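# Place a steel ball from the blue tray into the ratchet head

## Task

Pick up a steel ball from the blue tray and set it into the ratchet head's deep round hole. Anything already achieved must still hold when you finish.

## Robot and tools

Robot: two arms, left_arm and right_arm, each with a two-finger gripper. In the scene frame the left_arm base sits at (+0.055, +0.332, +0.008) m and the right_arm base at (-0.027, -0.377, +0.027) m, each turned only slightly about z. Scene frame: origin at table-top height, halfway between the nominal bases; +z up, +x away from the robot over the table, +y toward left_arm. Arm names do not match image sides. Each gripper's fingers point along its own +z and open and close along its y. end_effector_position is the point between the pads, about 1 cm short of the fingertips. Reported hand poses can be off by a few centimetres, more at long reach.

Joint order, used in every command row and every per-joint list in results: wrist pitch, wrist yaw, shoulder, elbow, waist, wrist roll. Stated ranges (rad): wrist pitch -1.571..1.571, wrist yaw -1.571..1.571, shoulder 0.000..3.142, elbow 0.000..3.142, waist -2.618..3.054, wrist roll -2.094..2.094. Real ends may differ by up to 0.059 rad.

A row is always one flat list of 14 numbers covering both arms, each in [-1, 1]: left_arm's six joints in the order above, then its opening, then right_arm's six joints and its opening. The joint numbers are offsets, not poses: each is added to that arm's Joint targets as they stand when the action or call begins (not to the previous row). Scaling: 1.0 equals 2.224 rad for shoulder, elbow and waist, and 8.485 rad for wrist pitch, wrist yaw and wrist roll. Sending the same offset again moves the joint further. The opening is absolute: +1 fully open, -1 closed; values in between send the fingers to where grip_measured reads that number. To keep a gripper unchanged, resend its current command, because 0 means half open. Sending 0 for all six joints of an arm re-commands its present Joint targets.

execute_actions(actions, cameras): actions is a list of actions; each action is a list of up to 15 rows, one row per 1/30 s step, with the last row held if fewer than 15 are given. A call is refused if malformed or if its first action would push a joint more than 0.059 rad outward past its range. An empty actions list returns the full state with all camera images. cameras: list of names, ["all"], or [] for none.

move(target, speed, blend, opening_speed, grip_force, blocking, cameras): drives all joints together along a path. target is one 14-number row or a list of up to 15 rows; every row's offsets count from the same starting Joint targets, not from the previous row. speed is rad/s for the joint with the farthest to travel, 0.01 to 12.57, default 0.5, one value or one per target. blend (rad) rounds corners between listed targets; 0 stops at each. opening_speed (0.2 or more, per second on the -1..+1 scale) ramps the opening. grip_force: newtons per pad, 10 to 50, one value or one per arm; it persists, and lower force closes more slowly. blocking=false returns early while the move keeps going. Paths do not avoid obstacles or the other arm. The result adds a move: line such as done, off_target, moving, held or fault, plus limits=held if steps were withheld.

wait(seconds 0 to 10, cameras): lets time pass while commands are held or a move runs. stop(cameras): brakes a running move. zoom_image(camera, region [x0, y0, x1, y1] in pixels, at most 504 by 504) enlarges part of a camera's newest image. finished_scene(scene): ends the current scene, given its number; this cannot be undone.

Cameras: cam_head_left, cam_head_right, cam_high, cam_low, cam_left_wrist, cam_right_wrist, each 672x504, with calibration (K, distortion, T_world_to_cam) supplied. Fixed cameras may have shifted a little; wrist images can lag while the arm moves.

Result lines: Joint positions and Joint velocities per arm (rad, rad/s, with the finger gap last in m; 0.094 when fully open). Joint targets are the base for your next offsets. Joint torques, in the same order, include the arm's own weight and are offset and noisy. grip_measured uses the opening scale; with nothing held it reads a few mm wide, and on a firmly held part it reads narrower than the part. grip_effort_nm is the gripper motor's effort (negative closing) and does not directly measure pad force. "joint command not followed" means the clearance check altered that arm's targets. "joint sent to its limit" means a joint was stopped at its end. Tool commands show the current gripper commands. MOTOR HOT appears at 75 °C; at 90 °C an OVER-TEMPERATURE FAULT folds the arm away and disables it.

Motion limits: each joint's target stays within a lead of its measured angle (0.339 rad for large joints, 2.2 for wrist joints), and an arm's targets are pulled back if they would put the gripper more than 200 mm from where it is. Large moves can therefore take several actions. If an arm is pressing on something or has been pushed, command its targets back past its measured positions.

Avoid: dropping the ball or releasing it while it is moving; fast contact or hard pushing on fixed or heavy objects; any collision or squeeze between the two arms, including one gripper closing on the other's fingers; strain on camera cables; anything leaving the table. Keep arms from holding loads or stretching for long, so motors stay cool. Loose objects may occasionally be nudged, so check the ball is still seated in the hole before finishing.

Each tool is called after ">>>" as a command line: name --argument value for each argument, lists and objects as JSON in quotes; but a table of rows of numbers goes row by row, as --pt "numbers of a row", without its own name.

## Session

>>> execute_actions --actions '[]' --cameras '["cam_head_right","cam_high","cam_right_wrist","cam_left_wrist"]'

>>> zoom_image --camera "cam_head_right" --region '[120, 130, 460, 300]'

>>> zoom_image --camera "cam_high" --region '[160, 120, 560, 460]'

Scene clock: 0.00 s.
left_arm: end_effector_position=(+0.3327, +0.2571, +0.2814) grip_measured=+1.000 grip_effort_nm=n/a end_effector_quat_wxyz=(+0.515, +0.050, +0.852, +0.084) | right_arm: end_effector_position=(+0.2135, -0.2909, +0.2336) grip_measured=+1.000 grip_effort_nm=n/a end_effector_quat_wxyz=(+0.464, -0.144, +0.858, +0.165)
Joint names: [wrist pitch, wrist yaw, shoulder, elbow, waist, wrist roll]
Joint positions: left_arm=[-0.678 -0.665 0.876 0.937 -0.65 -0.192 0.094] | right_arm=[-0.613 -0.356 0.612 0.645 0.081 -0.049 0.094]
Joint velocities: within noise
Joint torques (N m): no reading
Motor temperatures (°C): left_arm=[24 25 24 24 23 24 26] | right_arm=[25 26 26 27 26 23 25]
Heat: left arm: 26 °C; right arm: 27 °C.
Joint targets: left_arm=[-0.685 -0.672 0.870 0.943 -0.650 -0.194] | right_arm=[-0.605 -0.359 0.606 0.659 0.081 -0.051]
Tool commands: left_gripper/opening=+1.0 right_gripper/opening=+1.0
camera_calibration:
cam_left_wrist: T_world_to_cam=[[-0.00117941, -0.97929, -0.202457, 0.312479], [-0.798207, 0.122879, -0.589718, 0.440491], [0.602383, 0.160907, -0.781821, 0.0666029], [0, 0, 0, 1]] pos_world=[0.311851, 0.241164, 0.375101]
cam_right_wrist: T_world_to_cam=[[0.402506, -0.902368, -0.154016, -0.3131], [-0.798141, -0.263545, -0.541771, 0.261154], [0.448287, 0.340992, -0.826295, 0.287299], [0, 0, 0, 1]] pos_world=[0.205669, -0.311672, 0.330657]
Images, in order (width x height): cam_head_right 672x504, cam_high 672x504, cam_left_wrist 672x504, cam_right_wrist 672x504.

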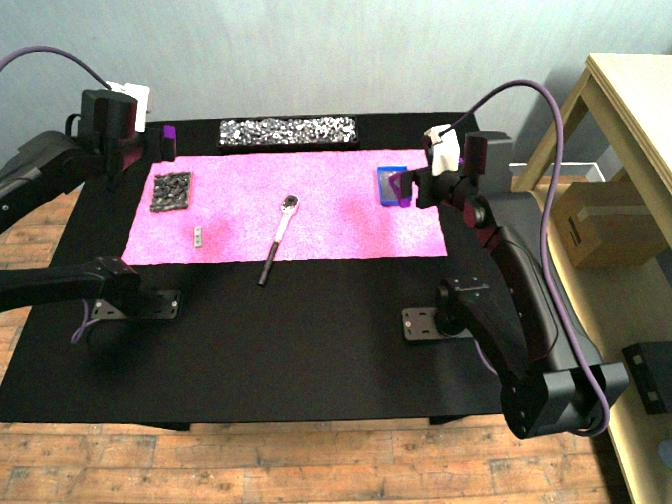

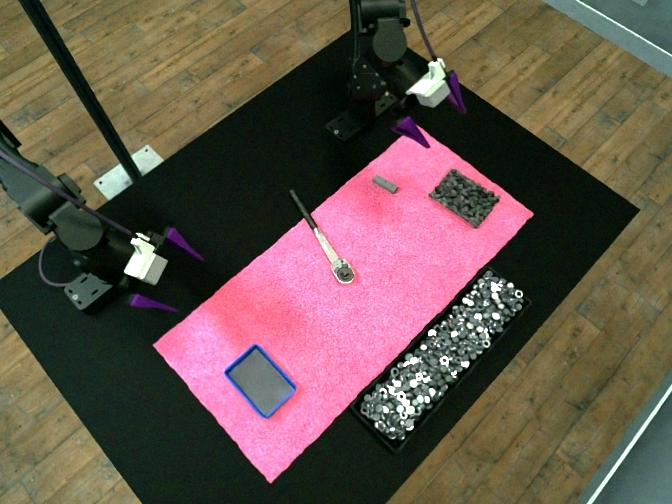

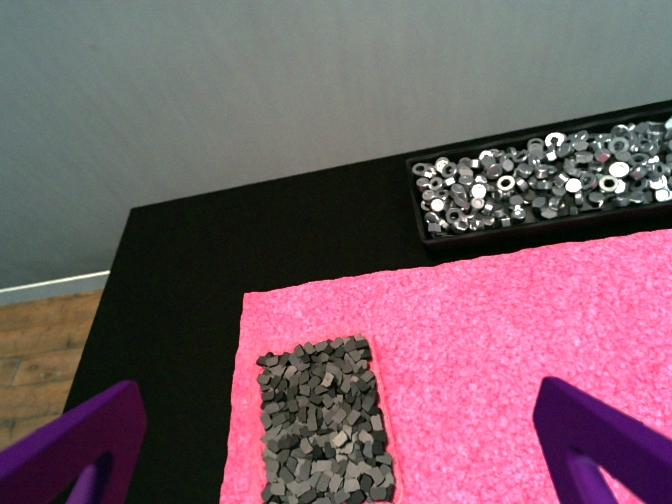

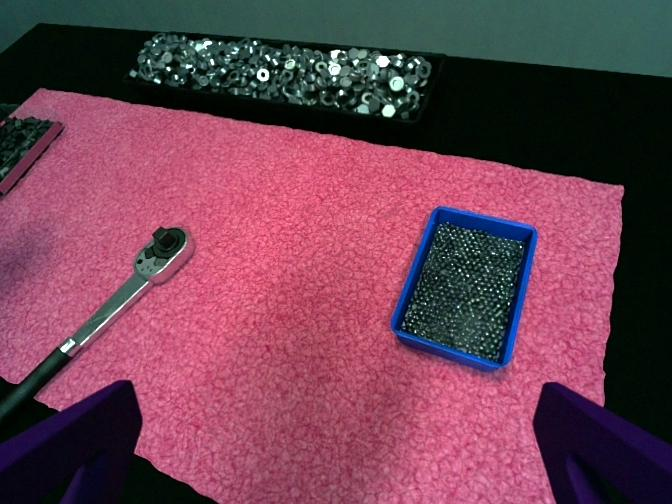

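Scaled by 1.482 from the camera's 672x504 image, which has a finer 960x720 frame.

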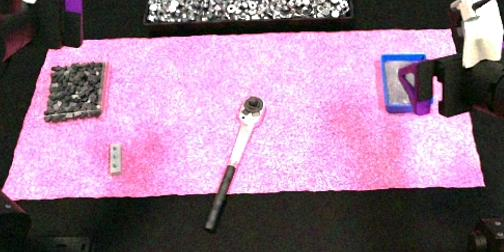

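Scaled by 1.260 from the camera's 672x504 image, which has a finer 960x720 frame.

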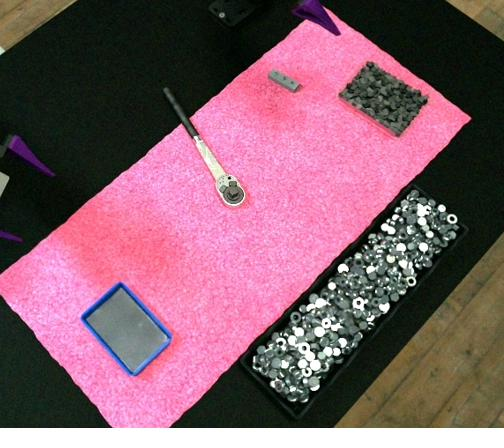

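>>> move --target '[0,0,0,0,0,0,1,-0.0686,0.0411,0.7203,0.5310,0.0306,0.0085,0.1]' --speed 1.0 --cameras '["cam_right_wrist"]'

>>> zoom_image --camera "cam_right_wrist" --region '[180, 140, 480, 460]'

Scene clock: 24.57 s.
left_arm: end_effector_position=(+0.3327, +0.2571, +0.2814) grip_measured=+1.000 grip_effort_nm=0.00 end_effector_quat_wxyz=(+0.515, +0.050, +0.852, +0.084) | right_arm: end_effector_position=(+0.3901, -0.3075, +0.0645) grip_measured=+0.102 grip_effort_nm=-0.07 end_effector_quat_wxyz=(-0.008, -0.070, +0.997, +0.010)
Joint names: [wrist pitch, wrist yaw, shoulder, elbow, waist, wrist roll]
Joint positions: left_arm=[-0.678 -0.665 0.876 0.937 -0.65 -0.192 0.094] | right_arm=[-1.178 -0.022 2.212 1.804 0.143 0.012 0.052]
Joint velocities: left_arm=[0.154 -0.022 -0.002 0.012 -0.007 -0.066 0] | right_arm=[within noise]
Joint torques (N m): left_arm=[1.89 -0.32 -1.33 8.79 0.02 -0.03] | right_arm=[0.08 0.13 -10.45 9.36 0.43 0.07]
Motor temperatures (°C): left_arm=[26 26 24 26 23 24 26] | right_arm=[30 26 26 31 26 23 25]
Heat: left arm: 26 °C; right arm: 31 °C.
Joint targets: left_arm=[-0.685 -0.672 0.870 0.943 -0.650 -0.194] | right_arm=[-1.187 -0.010 2.208 1.840 0.149 0.021]
move: off_target (right_arm); right_arm: the elbow is farthest, 0.036 rad from its target
camera_calibration:
cam_right_wrist: T_world_to_cam=[[0.137138, -0.990204, -0.0262466, -0.356866], [-0.886492, -0.13451, 0.442763, 0.316856], [-0.441957, -0.0374521, -0.896254, 0.309421], [0, 0, 0, 1]] pos_world=[0.466581, -0.299162, 0.127661]
Images, in order (width x height): cam_right_wrist 672x504.

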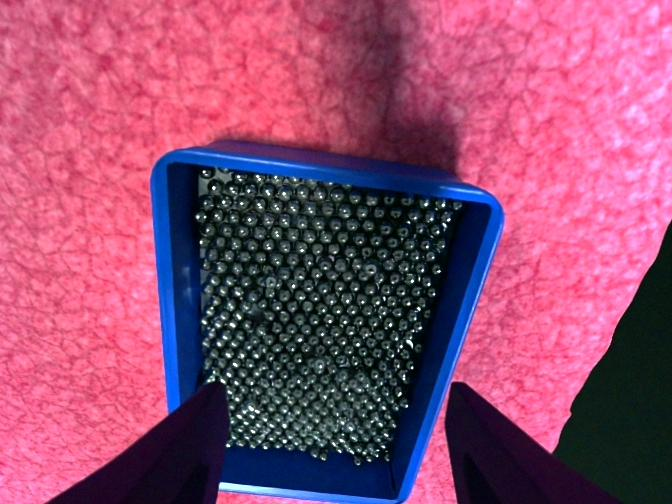

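Scaled by 1.575 from the camera's 672x504 image, which has a finer 960x720 frame.

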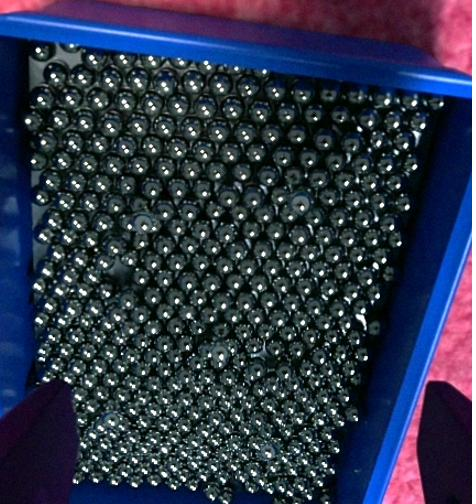

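>>> move --target '[0,0,0,0,0,0,1,0.012,0,0.036,0,-0.0153,0,-0.76]' --speed 0.3 --cameras '["cam_right_wrist"]'

>>> zoom_image --camera "cam_right_wrist" --region '[260, 310, 420, 430]'

Scene clock: 44.53 s.
left_arm: end_effector_position=(+0.3327, +0.2571, +0.2814) grip_measured=+1.000 grip_effort_nm=0.00 end_effector_quat_wxyz=(+0.515, +0.050, +0.852, +0.084) | right_arm: end_effector_position=(+0.4036, -0.3176, +0.0352) grip_measured=-0.758 grip_effort_nm=-0.07 end_effector_quat_wxyz=(-0.007, -0.056, +0.998, +0.010)
Joint names: [wrist pitch, wrist yaw, shoulder, elbow, waist, wrist roll]
Joint positions: left_arm=[-0.678 -0.665 0.876 0.937 -0.65 -0.192 0.094] | right_arm=[-1.104 -0.02 2.282 1.804 0.116 0.012 0.011]
Joint torques (N m): left_arm=[1.89 -0.33 -1.33 8.79 0.03 -0.04] | right_arm=[0.34 0.11 -10.19 9.26 -0.21 0.07]
Heat: left arm: 27 °C; right arm: 34 °C.
Joint targets: left_arm=[-0.685 -0.672 0.870 0.943 -0.650 -0.194] | right_arm=[-1.085 -0.010 2.288 1.840 0.115 0.021]
move: off_target (right_arm); right_arm: the elbow is farthest, 0.036 rad from its target
camera_calibration:
cam_right_wrist: T_world_to_cam=[[0.110021, -0.993631, -0.0243612, -0.359775], [-0.891444, -0.109487, 0.439705, 0.350475], [-0.439571, -0.0266601, -0.897812, 0.291311], [0, 0, 0, 1]] pos_world=[0.480063, -0.311345, 0.0986728]
Images, in order (width x height): cam_right_wrist 672x504.

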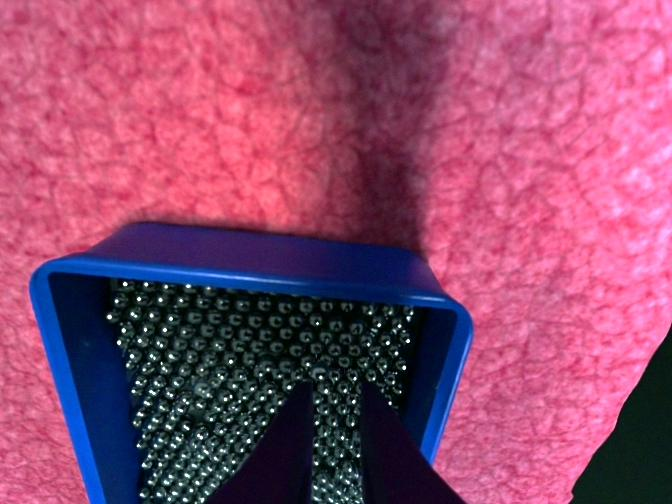

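Scaled by 3.150 from the camera's 672x504 image, which has a finer 960x720 frame.

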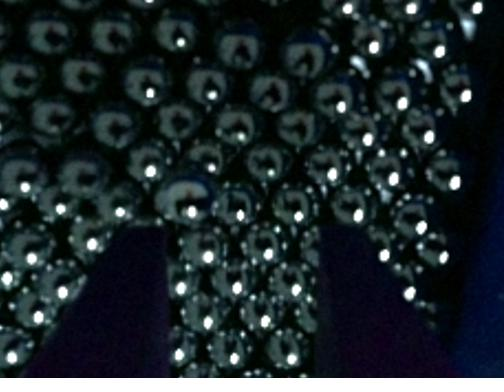

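>>> move --pt "0 0 0 0 0 0 1 0 0 0 0 0.0081 0 -0.76" --pt "0 0 0 0 0 0 1 0.0052 0 0 -0.0427 0.0081 0 -0.76" --speed 0.15 --cameras '["cam_right_wrist"]'

>>> zoom_image --camera "cam_right_wrist" --region '[280, 350, 400, 430]'

Scene clock: 56.57 s.
left_arm: end_effector_position=(+0.3327, +0.2571, +0.2814) grip_measured=+1.000 grip_effort_nm=0.00 end_effector_quat_wxyz=(+0.515, +0.050, +0.852, +0.084) | right_arm: end_effector_position=(+0.4017, -0.3124, +0.0268) grip_measured=-0.758 grip_effort_nm=-0.07 end_effector_quat_wxyz=(-0.004, -0.063, +0.998, +0.010)
Joint names: [wrist pitch, wrist yaw, shoulder, elbow, waist, wrist roll]
Joint positions: left_arm=[-0.678 -0.665 0.876 0.937 -0.65 -0.192 0.094] | right_arm=[-1.065 -0.02 2.282 1.769 0.129 0.012 0.011]
Joint torques (N m): left_arm=[1.89 -0.33 -1.33 8.79 0.03 -0.03] | right_arm=[0.46 0.1 -10.24 4.05 0.28 0.07]
Motor temperatures (°C): left_arm=[28 26 24 27 23 24 26] | right_arm=[27 26 34 34 26 23 25]
Heat: left arm: 28 °C; right arm: 34 °C.
Joint targets: left_arm=[-0.685 -0.672 0.870 0.943 -0.650 -0.194] | right_arm=[-1.041 -0.010 2.288 1.745 0.133 0.021]
move: done
camera_calibration:
cam_right_wrist: T_world_to_cam=[[0.122654, -0.992148, -0.0244586, -0.359192], [-0.891807, -0.120996, 0.435935, 0.349613], [-0.435472, -0.031657, -0.899646, 0.279976], [0, 0, 0, 1]] pos_world=[0.477765, -0.305207, 0.0906852]
Images, in order (width x height): cam_right_wrist 672x504.

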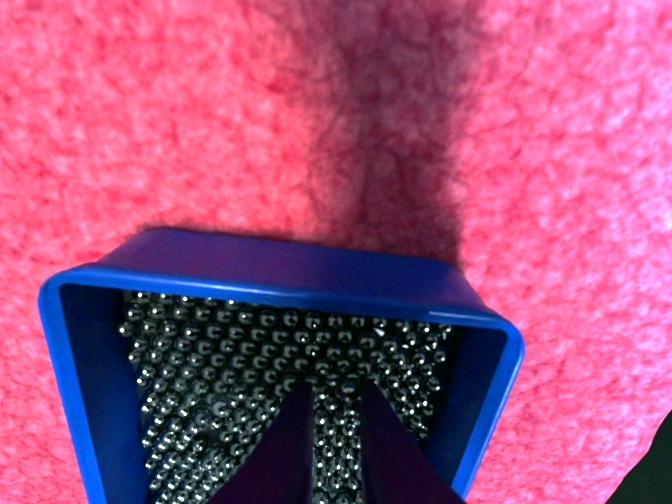

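Scaled by 4.200 from the camera's 672x504 image, which has a finer 960x720 frame.

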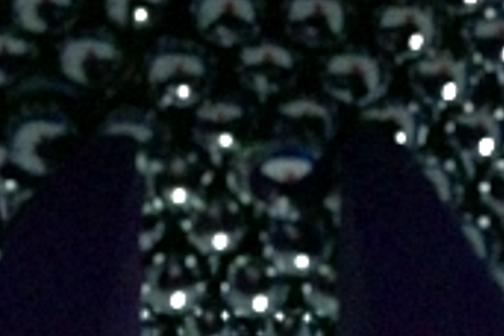

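>>> move --pt "0 0 0 0 0 0 1 0 0 0 0 -0.0070 0 -0.76" --pt "0 0 0 0 0 0 1 0.0003 0 0 -0.003 -0.0070 0 -0.76" --speed 0.1 --cameras '["cam_right_wrist"]'

>>> zoom_image --camera "cam_right_wrist" --region '[280, 350, 400, 430]'

Scene clock: 61.83 s.
left_arm: end_effector_position=(+0.3327, +0.2571, +0.2814) grip_measured=+1.000 grip_effort_nm=0.00 end_effector_quat_wxyz=(+0.515, +0.050, +0.852, +0.084) | right_arm: end_effector_position=(+0.4016, -0.3136, +0.0263) grip_measured=-0.758 grip_effort_nm=-0.06 end_effector_quat_wxyz=(-0.005, -0.061, +0.998, +0.010)
Joint names: [wrist pitch, wrist yaw, shoulder, elbow, waist, wrist roll]
Joint positions: left_arm=[-0.678 -0.665 0.876 0.937 -0.65 -0.192 0.094] | right_arm=[-1.064 -0.02 2.282 1.767 0.126 0.012 0.011]
Joint torques (N m): left_arm=[1.89 -0.33 -1.33 8.79 0.03 -0.03] | right_arm=[0.48 0.1 -10.19 3.74 -0.73 0.06]
Heat: left arm: 28 °C; right arm: 35 °C.
Joint targets: left_arm=[-0.685 -0.672 0.870 0.943 -0.650 -0.194] | right_arm=[-1.039 -0.010 2.288 1.739 0.117 0.021]
move: done
camera_calibration:
cam_right_wrist: T_world_to_cam=[[0.119905, -0.992484, -0.0244438, -0.359286], [-0.891798, -0.118495, 0.43664, 0.35037], [-0.436255, -0.0305565, -0.899304, 0.27994], [0, 0, 0, 1]] pos_world=[0.477665, -0.306515, 0.0899829]
Images, in order (width x height): cam_right_wrist 672x504.

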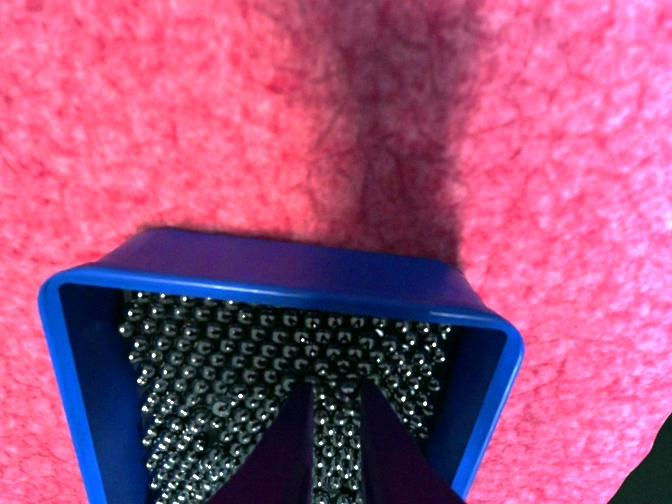

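Scaled by 4.200 from the camera's 672x504 image, which has a finer 960x720 frame.

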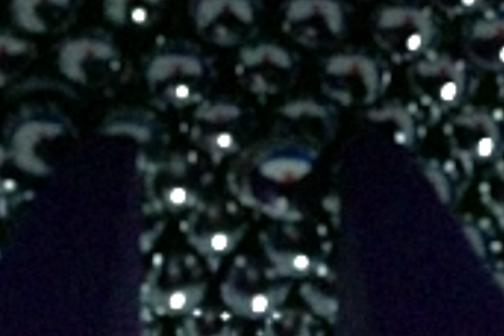

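>>> move --pt "0 0 0 0 0 0 1 0 0 0 0.0275 0 0 -0.76" --pt "0 0 0 0 0 0 1 0 0 0 0.0275 -0.0012 0 -0.76" --pt "0 0 0 0 0 0 1 0 0 0 -0.001 -0.0012 0 -0.76" --speed 0.1 --cameras '["cam_right_wrist"]'

>>> zoom_image --camera "cam_right_wrist" --region '[280, 350, 400, 430]'

Scene clock: 71.07 s.
left_arm: end_effector_position=(+0.3327, +0.2571, +0.2814) grip_measured=+1.000 grip_effort_nm=0.00 end_effector_quat_wxyz=(+0.515, +0.050, +0.852, +0.084) | right_arm: end_effector_position=(+0.4018, -0.3135, +0.0262) grip_measured=-0.758 grip_effort_nm=-0.06 end_effector_quat_wxyz=(-0.004, -0.061, +0.998, +0.010)
Joint names: [wrist pitch, wrist yaw, shoulder, elbow, waist, wrist roll]
Joint positions: left_arm=[-0.678 -0.665 0.876 0.937 -0.65 -0.192 0.094] | right_arm=[-1.062 -0.02 2.282 1.767 0.126 0.013 0.011]
Joint torques (N m): left_arm=[1.89 -0.33 -1.33 8.79 0.03 -0.03] | right_arm=[0.46 0.12 -10.17 3.55 -0.96 0.05]
Heat: left arm: 28 °C; right arm: 37 °C.
Joint targets: left_arm=[-0.685 -0.672 0.870 0.943 -0.650 -0.194] | right_arm=[-1.038 -0.010 2.288 1.736 0.115 0.021]
move: done
camera_calibration:
cam_right_wrist: T_world_to_cam=[[0.119616, -0.992518, -0.0244867, -0.359179], [-0.892327, -0.118288, 0.435616, 0.350954], [-0.435253, -0.0302565, -0.8998, 0.279687], [0, 0, 0, 1]] pos_world=[0.477863, -0.306516, 0.0899863]
Images, in order (width x height): cam_right_wrist 672x504.

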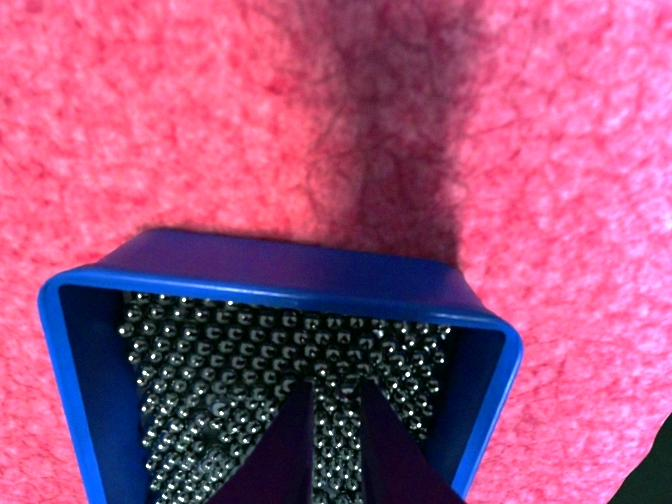

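Scaled by 4.200 from the camera's 672x504 image, which has a finer 960x720 frame.

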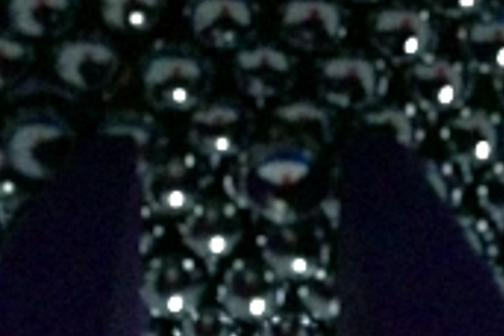

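>>> move --target '[0,0,0,0,0,0,1,0,0,0,0,0,0,-0.93]' --opening_speed 0.2 --grip_force '[50,15]' --cameras '["cam_right_wrist"]'

>>> zoom_image --camera "cam_right_wrist" --region '[260, 330, 420, 430]'

Scene clock: 76.17 s.
left_arm: end_effector_position=(+0.3327, +0.2571, +0.2814) grip_measured=+1.000 grip_effort_nm=0.00 end_effector_quat_wxyz=(+0.515, +0.050, +0.852, +0.084) | right_arm: end_effector_position=(+0.4022, -0.3160, +0.0262) grip_measured=-0.924 grip_effort_nm=-0.29 end_effector_quat_wxyz=(-0.004, -0.058, +0.998, +0.010)
Joint names: [wrist pitch, wrist yaw, shoulder, elbow, waist, wrist roll]
Joint positions: left_arm=[-0.678 -0.665 0.876 0.937 -0.65 -0.192 0.094] | right_arm=[-1.062 -0.02 2.282 1.767 0.12 0.013 0.004]
Joint torques (N m): left_arm=[1.89 -0.33 -1.33 8.79 0.02 -0.04] | right_arm=[0.46 0.11 -10.21 3.62 -0.61 0.05]
Heat: left arm: 28 °C; right arm: 37 °C.
Joint targets: left_arm=[-0.685 -0.672 0.870 0.943 -0.650 -0.194] | right_arm=[-1.038 -0.010 2.288 1.736 0.115 0.021]
grip_force (N): 50, 15
move: done
camera_calibration:
cam_right_wrist: T_world_to_cam=[[0.113849, -0.993197, -0.024445, -0.359578], [-0.893023, -0.113086, 0.43557, 0.352909], [-0.435372, -0.0277591, -0.899823, 0.280603], [0, 0, 0, 1]] pos_world=[0.47826, -0.309434, 0.0899864]
Images, in order (width x height): cam_right_wrist 672x504.

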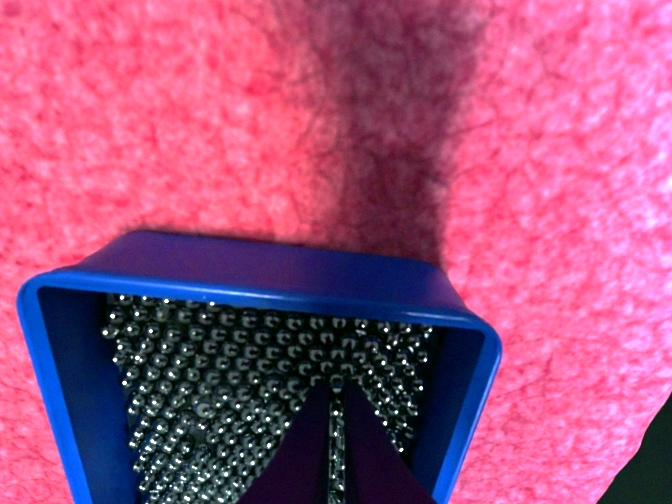

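Scaled by 3.150 from the camera's 672x504 image, which has a finer 960x720 frame.

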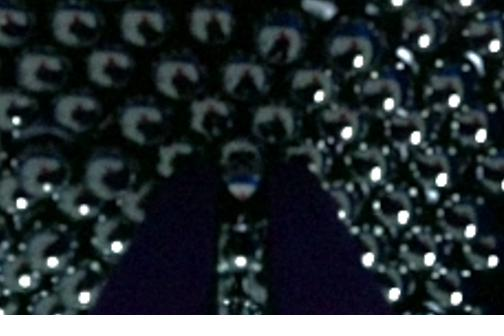

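>>> move --pt "0 0 0 0 0 0 1 -0.0271 0 -0.0418 0.0971 0 0 -0.945" --pt "0 0 0 0 0 0 1 -0.0462 0 0.1102 0.3013 0.3233 -0.1197 -0.945" --speed '[0.3,0.6]' --blend '[0.05,0]' --grip_force '[50,20]' --cameras '["cam_right_wrist"]'

>>> zoom_image --camera "cam_right_wrist" --region '[240, 210, 440, 430]'

Scene clock: 114.73 s.
left_arm: end_effector_position=(+0.3327, +0.2571, +0.2814) grip_measured=+1.000 grip_effort_nm=0.00 end_effector_quat_wxyz=(+0.515, +0.050, +0.852, +0.084) | right_arm: end_effector_position=(+0.2927, -0.0110, +0.0710) grip_measured=-0.937 grip_effort_nm=-0.41 end_effector_quat_wxyz=(-0.001, +0.792, -0.610, -0.007)
Joint names: [wrist pitch, wrist yaw, shoulder, elbow, waist, wrist roll]
Joint positions: left_arm=[-0.678 -0.665 0.876 0.937 -0.65 -0.192 0.094] | right_arm=[-1.418 -0.013 2.519 2.366 0.836 -0.984 0.003]
Joint torques (N m): left_arm=[1.89 -0.33 -1.33 8.79 0.03 -0.04] | right_arm=[0.06 0.04 -11.17 9.7 -0.24 -0.13]
Motor temperatures (°C): left_arm=[29 26 24 27 23 24 26] | right_arm=[26 26 40 30 26 23 25]
Heat: left arm: 29 °C; right arm: 40 °C.
Joint targets: left_arm=[-0.685 -0.672 0.870 0.943 -0.650 -0.194] | right_arm=[-1.430 -0.010 2.533 2.407 0.834 -0.995]
grip_force (N): 50, 20
move: off_target (right_arm); right_arm: the elbow is farthest, 0.040 rad from its target
camera_calibration:
cam_right_wrist: T_world_to_cam=[[0.967234, 0.253621, -0.0116408, -0.280013], [0.235038, -0.877141, 0.418784, -0.0673031], [0.0960018, -0.407798, -0.908011, 0.122606], [0, 0, 0, 1]] pos_world=[0.274887, 0.0619812, 0.136253]
Images, in order (width x height): cam_right_wrist 672x504.

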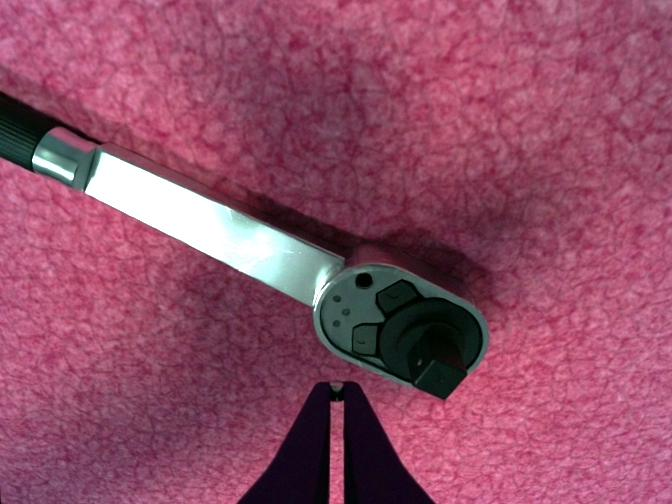

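Scaled by 2.291 from the camera's 672x504 image, which has a finer 960x720 frame.

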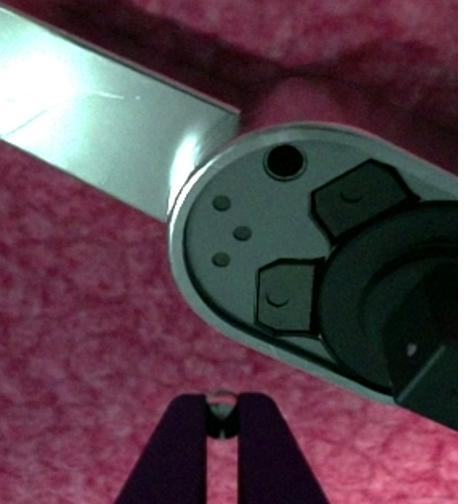

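>>> move --target '[0,0,0,0,0,0,1,0.0136,0,0.0261,-0.0387,-0.0031,0,-0.945]' --speed 0.2 --cameras '["cam_right_wrist"]'

>>> zoom_image --camera "cam_right_wrist" --region '[270, 320, 420, 420]'

Scene clock: 141.90 s.
left_arm: end_effector_position=(+0.3327, +0.2571, +0.2814) grip_measured=+1.000 grip_effort_nm=0.00 end_effector_quat_wxyz=(+0.515, +0.050, +0.852, +0.084) | right_arm: end_effector_position=(+0.2995, -0.0062, +0.0330) grip_measured=-0.937 grip_effort_nm=-0.41 end_effector_quat_wxyz=(+0.003, +0.791, -0.611, -0.007)
Joint names: [wrist pitch, wrist yaw, shoulder, elbow, waist, wrist roll]
Joint positions: left_arm=[-0.678 -0.665 0.876 0.937 -0.65 -0.192 0.094] | right_arm=[-1.329 -0.013 2.581 2.332 0.833 -0.984 0.003]
Joint torques (N m): left_arm=[1.89 -0.33 -1.33 8.79 0.03 -0.04] | right_arm=[0.36 0.04 -11.85 5.29 -0.51 -0.12]
Heat: left arm: 29 °C; right arm: 41 °C.
Joint targets: left_arm=[-0.685 -0.672 0.870 0.943 -0.650 -0.194] | right_arm=[-1.315 -0.010 2.591 2.321 0.827 -0.994]
grip_force (N): 50, 20
move: done
camera_calibration:
cam_right_wrist: T_world_to_cam=[[0.968002, 0.250272, -0.0183043, -0.288318], [0.234322, -0.875384, 0.422843, -0.0486578], [0.0898026, -0.413602, -0.906018, 0.0912087], [0, 0, 0, 1]] pos_world=[0.282303, 0.0672878, 0.0979339]
Images, in order (width x height): cam_right_wrist 672x504.

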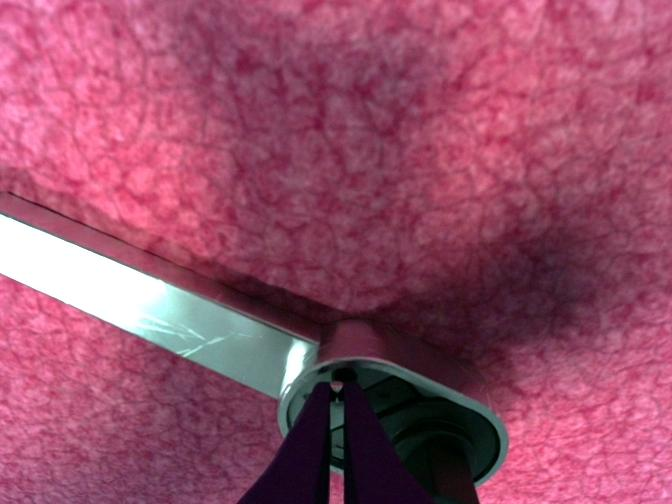

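Scaled by 3.360 from the camera's 672x504 image, which has a finer 960x720 frame.

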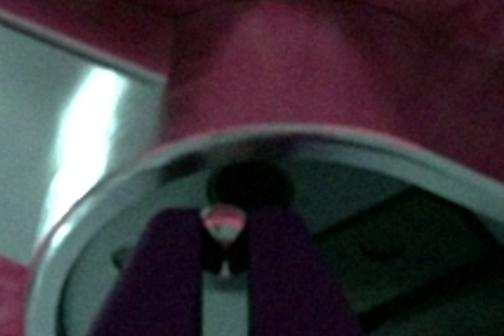

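>>> move --target '[0,0,0,0,0,0,1,0.0021,0,0,-0.0072,-0.0018,0,-0.945]' --speed 0.2 --cameras '["cam_right_wrist"]'

>>> zoom_image --camera "cam_right_wrist" --region '[270, 320, 420, 440]'

Scene clock: 177.33 s.
left_arm: end_effector_position=(+0.3327, +0.2571, +0.2814) grip_measured=+1.000 grip_effort_nm=0.00 end_effector_quat_wxyz=(+0.515, +0.050, +0.852, +0.084) | right_arm: end_effector_position=(+0.3016, -0.0066, +0.0297) grip_measured=-0.937 grip_effort_nm=-0.41 end_effector_quat_wxyz=(+0.001, +0.790, -0.613, -0.007)
Joint names: [wrist pitch, wrist yaw, shoulder, elbow, waist, wrist roll]
Joint positions: left_arm=[-0.678 -0.665 0.876 0.937 -0.65 -0.192 0.094] | right_arm=[-1.312 -0.013 2.581 2.318 0.829 -0.984 0.003]
Joint torques (N m): left_arm=[1.89 -0.33 -1.33 8.79 0.03 -0.04] | right_arm=[0.37 0.03 -11.79 5.09 -0.58 -0.11]
Heat: left arm: 30 °C; right arm: 42 °C.
Joint targets: left_arm=[-0.685 -0.672 0.870 0.943 -0.650 -0.194] | right_arm=[-1.297 -0.010 2.591 2.305 0.823 -0.994]
grip_force (N): 50, 20
move: done
camera_calibration:
cam_right_wrist: T_world_to_cam=[[0.969018, 0.246567, -0.0144463, -0.29077], [0.229614, -0.877756, 0.420501, -0.0466365], [0.0910013, -0.41079, -0.907177, 0.0874524], [0, 0, 0, 1]] pos_world=[0.284512, 0.0666834, 0.094745]
Images, in order (width x height): cam_right_wrist 672x504.

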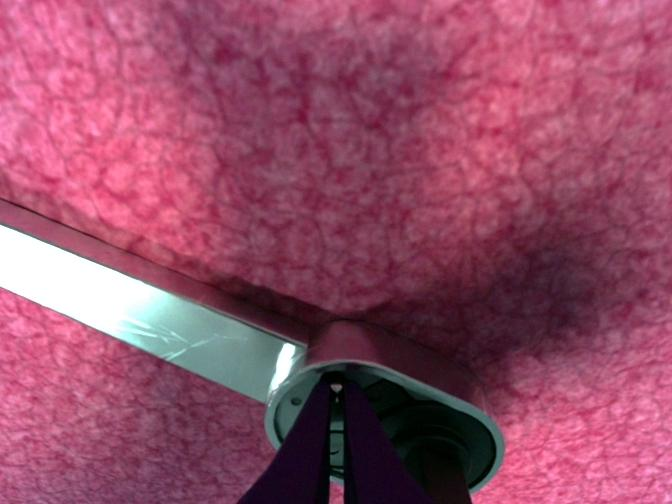

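Scaled by 3.360 from the camera's 672x504 image, which has a finer 960x720 frame.

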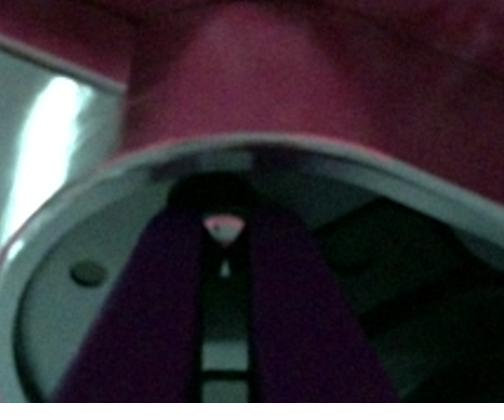

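>>> move --target '[0,0,0,0,0,0,1,0,0,0,0,0,0,-0.87]' --opening_speed 0.2 --cameras '["cam_right_wrist"]'

>>> zoom_image --camera "cam_right_wrist" --region '[270, 320, 420, 440]'

Scene clock: 186.37 s.
left_arm: end_effector_position=(+0.3327, +0.2571, +0.2814) grip_measured=+1.000 grip_effort_nm=0.00 end_effector_quat_wxyz=(+0.515, +0.050, +0.852, +0.084) | right_arm: end_effector_position=(+0.3017, -0.0065, +0.0297) grip_measured=-0.872 grip_effort_nm=0.11 end_effector_quat_wxyz=(+0.001, +0.790, -0.613, -0.007)
Joint names: [wrist pitch, wrist yaw, shoulder, elbow, waist, wrist roll]
Joint positions: left_arm=[-0.678 -0.665 0.876 0.937 -0.65 -0.192 0.094] | right_arm=[-1.311 -0.013 2.581 2.318 0.829 -0.984 0.006]
Joint torques (N m): left_arm=[1.89 -0.33 -1.33 8.79 0.03 -0.03] | right_arm=[0.36 0.04 -11.74 5.15 -0.62 -0.12]
Heat: left arm: 30 °C; right arm: 42 °C.
Joint targets: left_arm=[-0.685 -0.672 0.870 0.943 -0.650 -0.194] | right_arm=[-1.297 -0.010 2.591 2.305 0.823 -0.994]
grip_force (N): 50, 20
move: done
camera_calibration:
cam_right_wrist: T_world_to_cam=[[0.969023, 0.246563, -0.0141745, -0.290917], [0.229515, -0.877856, 0.420347, -0.0465648], [0.091199, -0.410579, -0.907253, 0.0875125], [0, 0, 0, 1]] pos_world=[0.284612, 0.0667832, 0.0948457]
Images, in order (width x height): cam_right_wrist 672x504.

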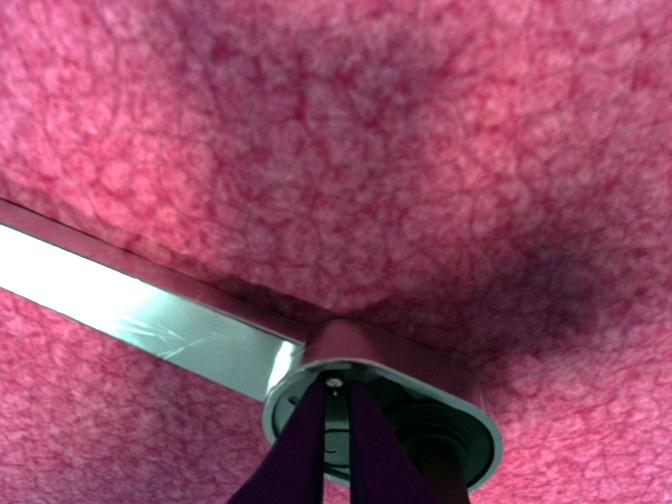

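Scaled by 3.360 from the camera's 672x504 image, which has a finer 960x720 frame.

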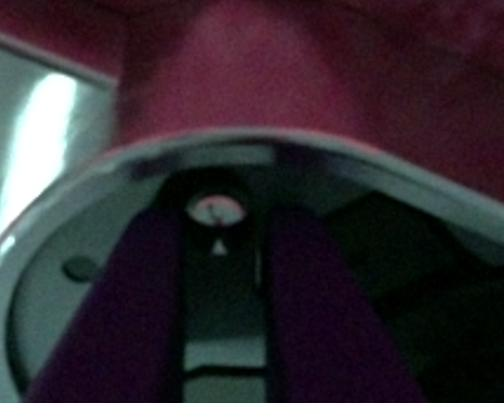

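>>> move --pt "0 0 0 0 0 0 1 0 0 -0.012 0 0 0 -0.87" --pt "0 0 0 0 0 0 1 -0.01 0 -0.036 0 0 0 -0.87" --speed 0.2 --blend 0.01 --cameras '["cam_right_wrist"]'

>>> zoom_image --camera "cam_right_wrist" --region '[260, 320, 410, 440]'

Scene clock: 192.77 s.
left_arm: end_effector_position=(+0.3327, +0.2571, +0.2814) grip_measured=+1.000 grip_effort_nm=0.00 end_effector_quat_wxyz=(+0.515, +0.050, +0.852, +0.084) | right_arm: end_effector_position=(+0.2929, -0.0162, +0.0363) grip_measured=-0.872 grip_effort_nm=0.11 end_effector_quat_wxyz=(+0.023, +0.790, -0.613, -0.008)
Joint names: [wrist pitch, wrist yaw, shoulder, elbow, waist, wrist roll]
Joint positions: left_arm=[-0.678 -0.665 0.876 0.937 -0.65 -0.192 0.094] | right_arm=[-1.369 -0.013 2.567 2.318 0.829 -0.984 0.006]
Joint torques (N m): left_arm=[1.89 -0.33 -1.35 8.79 0.03 -0.03] | right_arm=[0 0.02 -16.49 5.04 -0.53 -0.13]
Heat: left arm: 30 °C; right arm: 43 °C.
Joint targets: left_arm=[-0.685 -0.672 0.870 0.943 -0.650 -0.194] | right_arm=[-1.382 -0.010 2.511 2.305 0.823 -0.994]
grip_force (N): 50, 20
move: off_target (right_arm); right_arm: the shoulder is farthest, 0.057 rad from its target
camera_calibration:
cam_right_wrist: T_world_to_cam=[[0.968041, 0.245499, -0.0512571, -0.278309], [0.24241, -0.863533, 0.442209, -0.0601627], [0.0642995, -0.440502, -0.895446, 0.0972697], [0, 0, 0, 1]] pos_world=[0.277744, 0.0592194, 0.099439]
Images, in order (width x height): cam_right_wrist 672x504.

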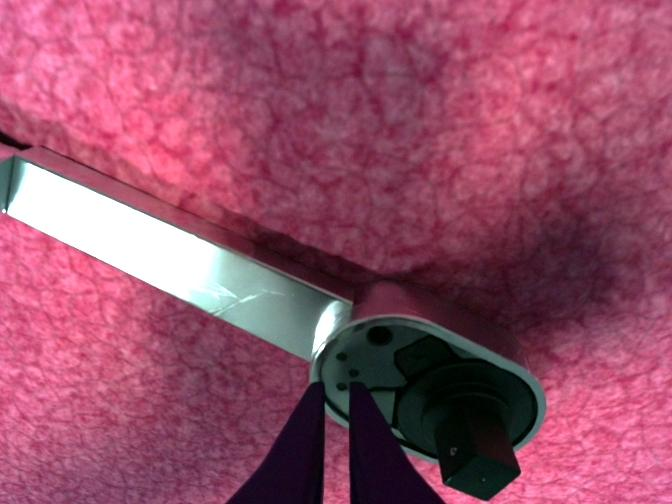

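Scaled by 3.360 from the camera's 672x504 image, which has a finer 960x720 frame.

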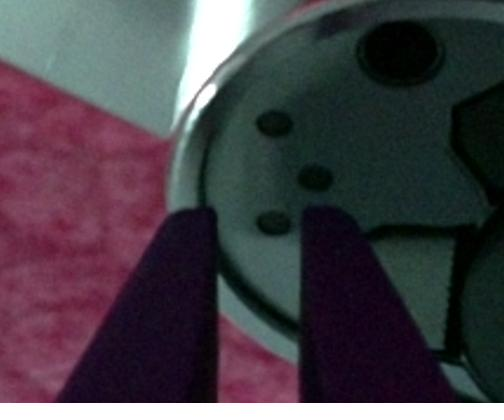

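>>> zoom_image --camera "cam_right_wrist" --region '[350, 310, 450, 390]'

>>> zoom_image --camera "cam_right_wrist" --region '[290, 290, 570, 500]'

Scaled by 5.040 from the camera's 672x504 image, which has a finer 960x720 frame.

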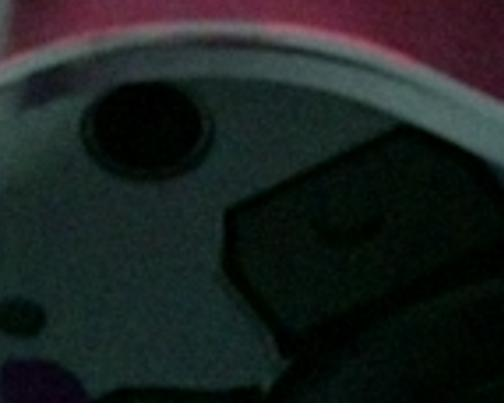

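Scaled by 1.800 from the camera's 672x504 image, which has a finer 960x720 frame.

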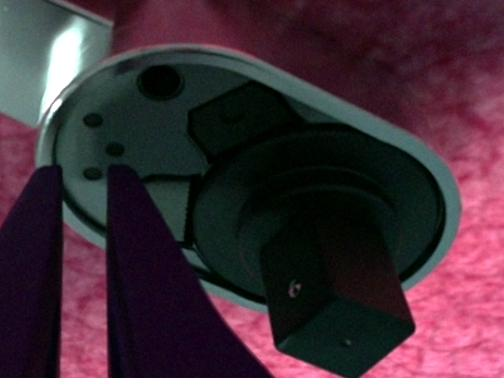

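>>> finished_scene --scene 2

The scene is finished: the task was done.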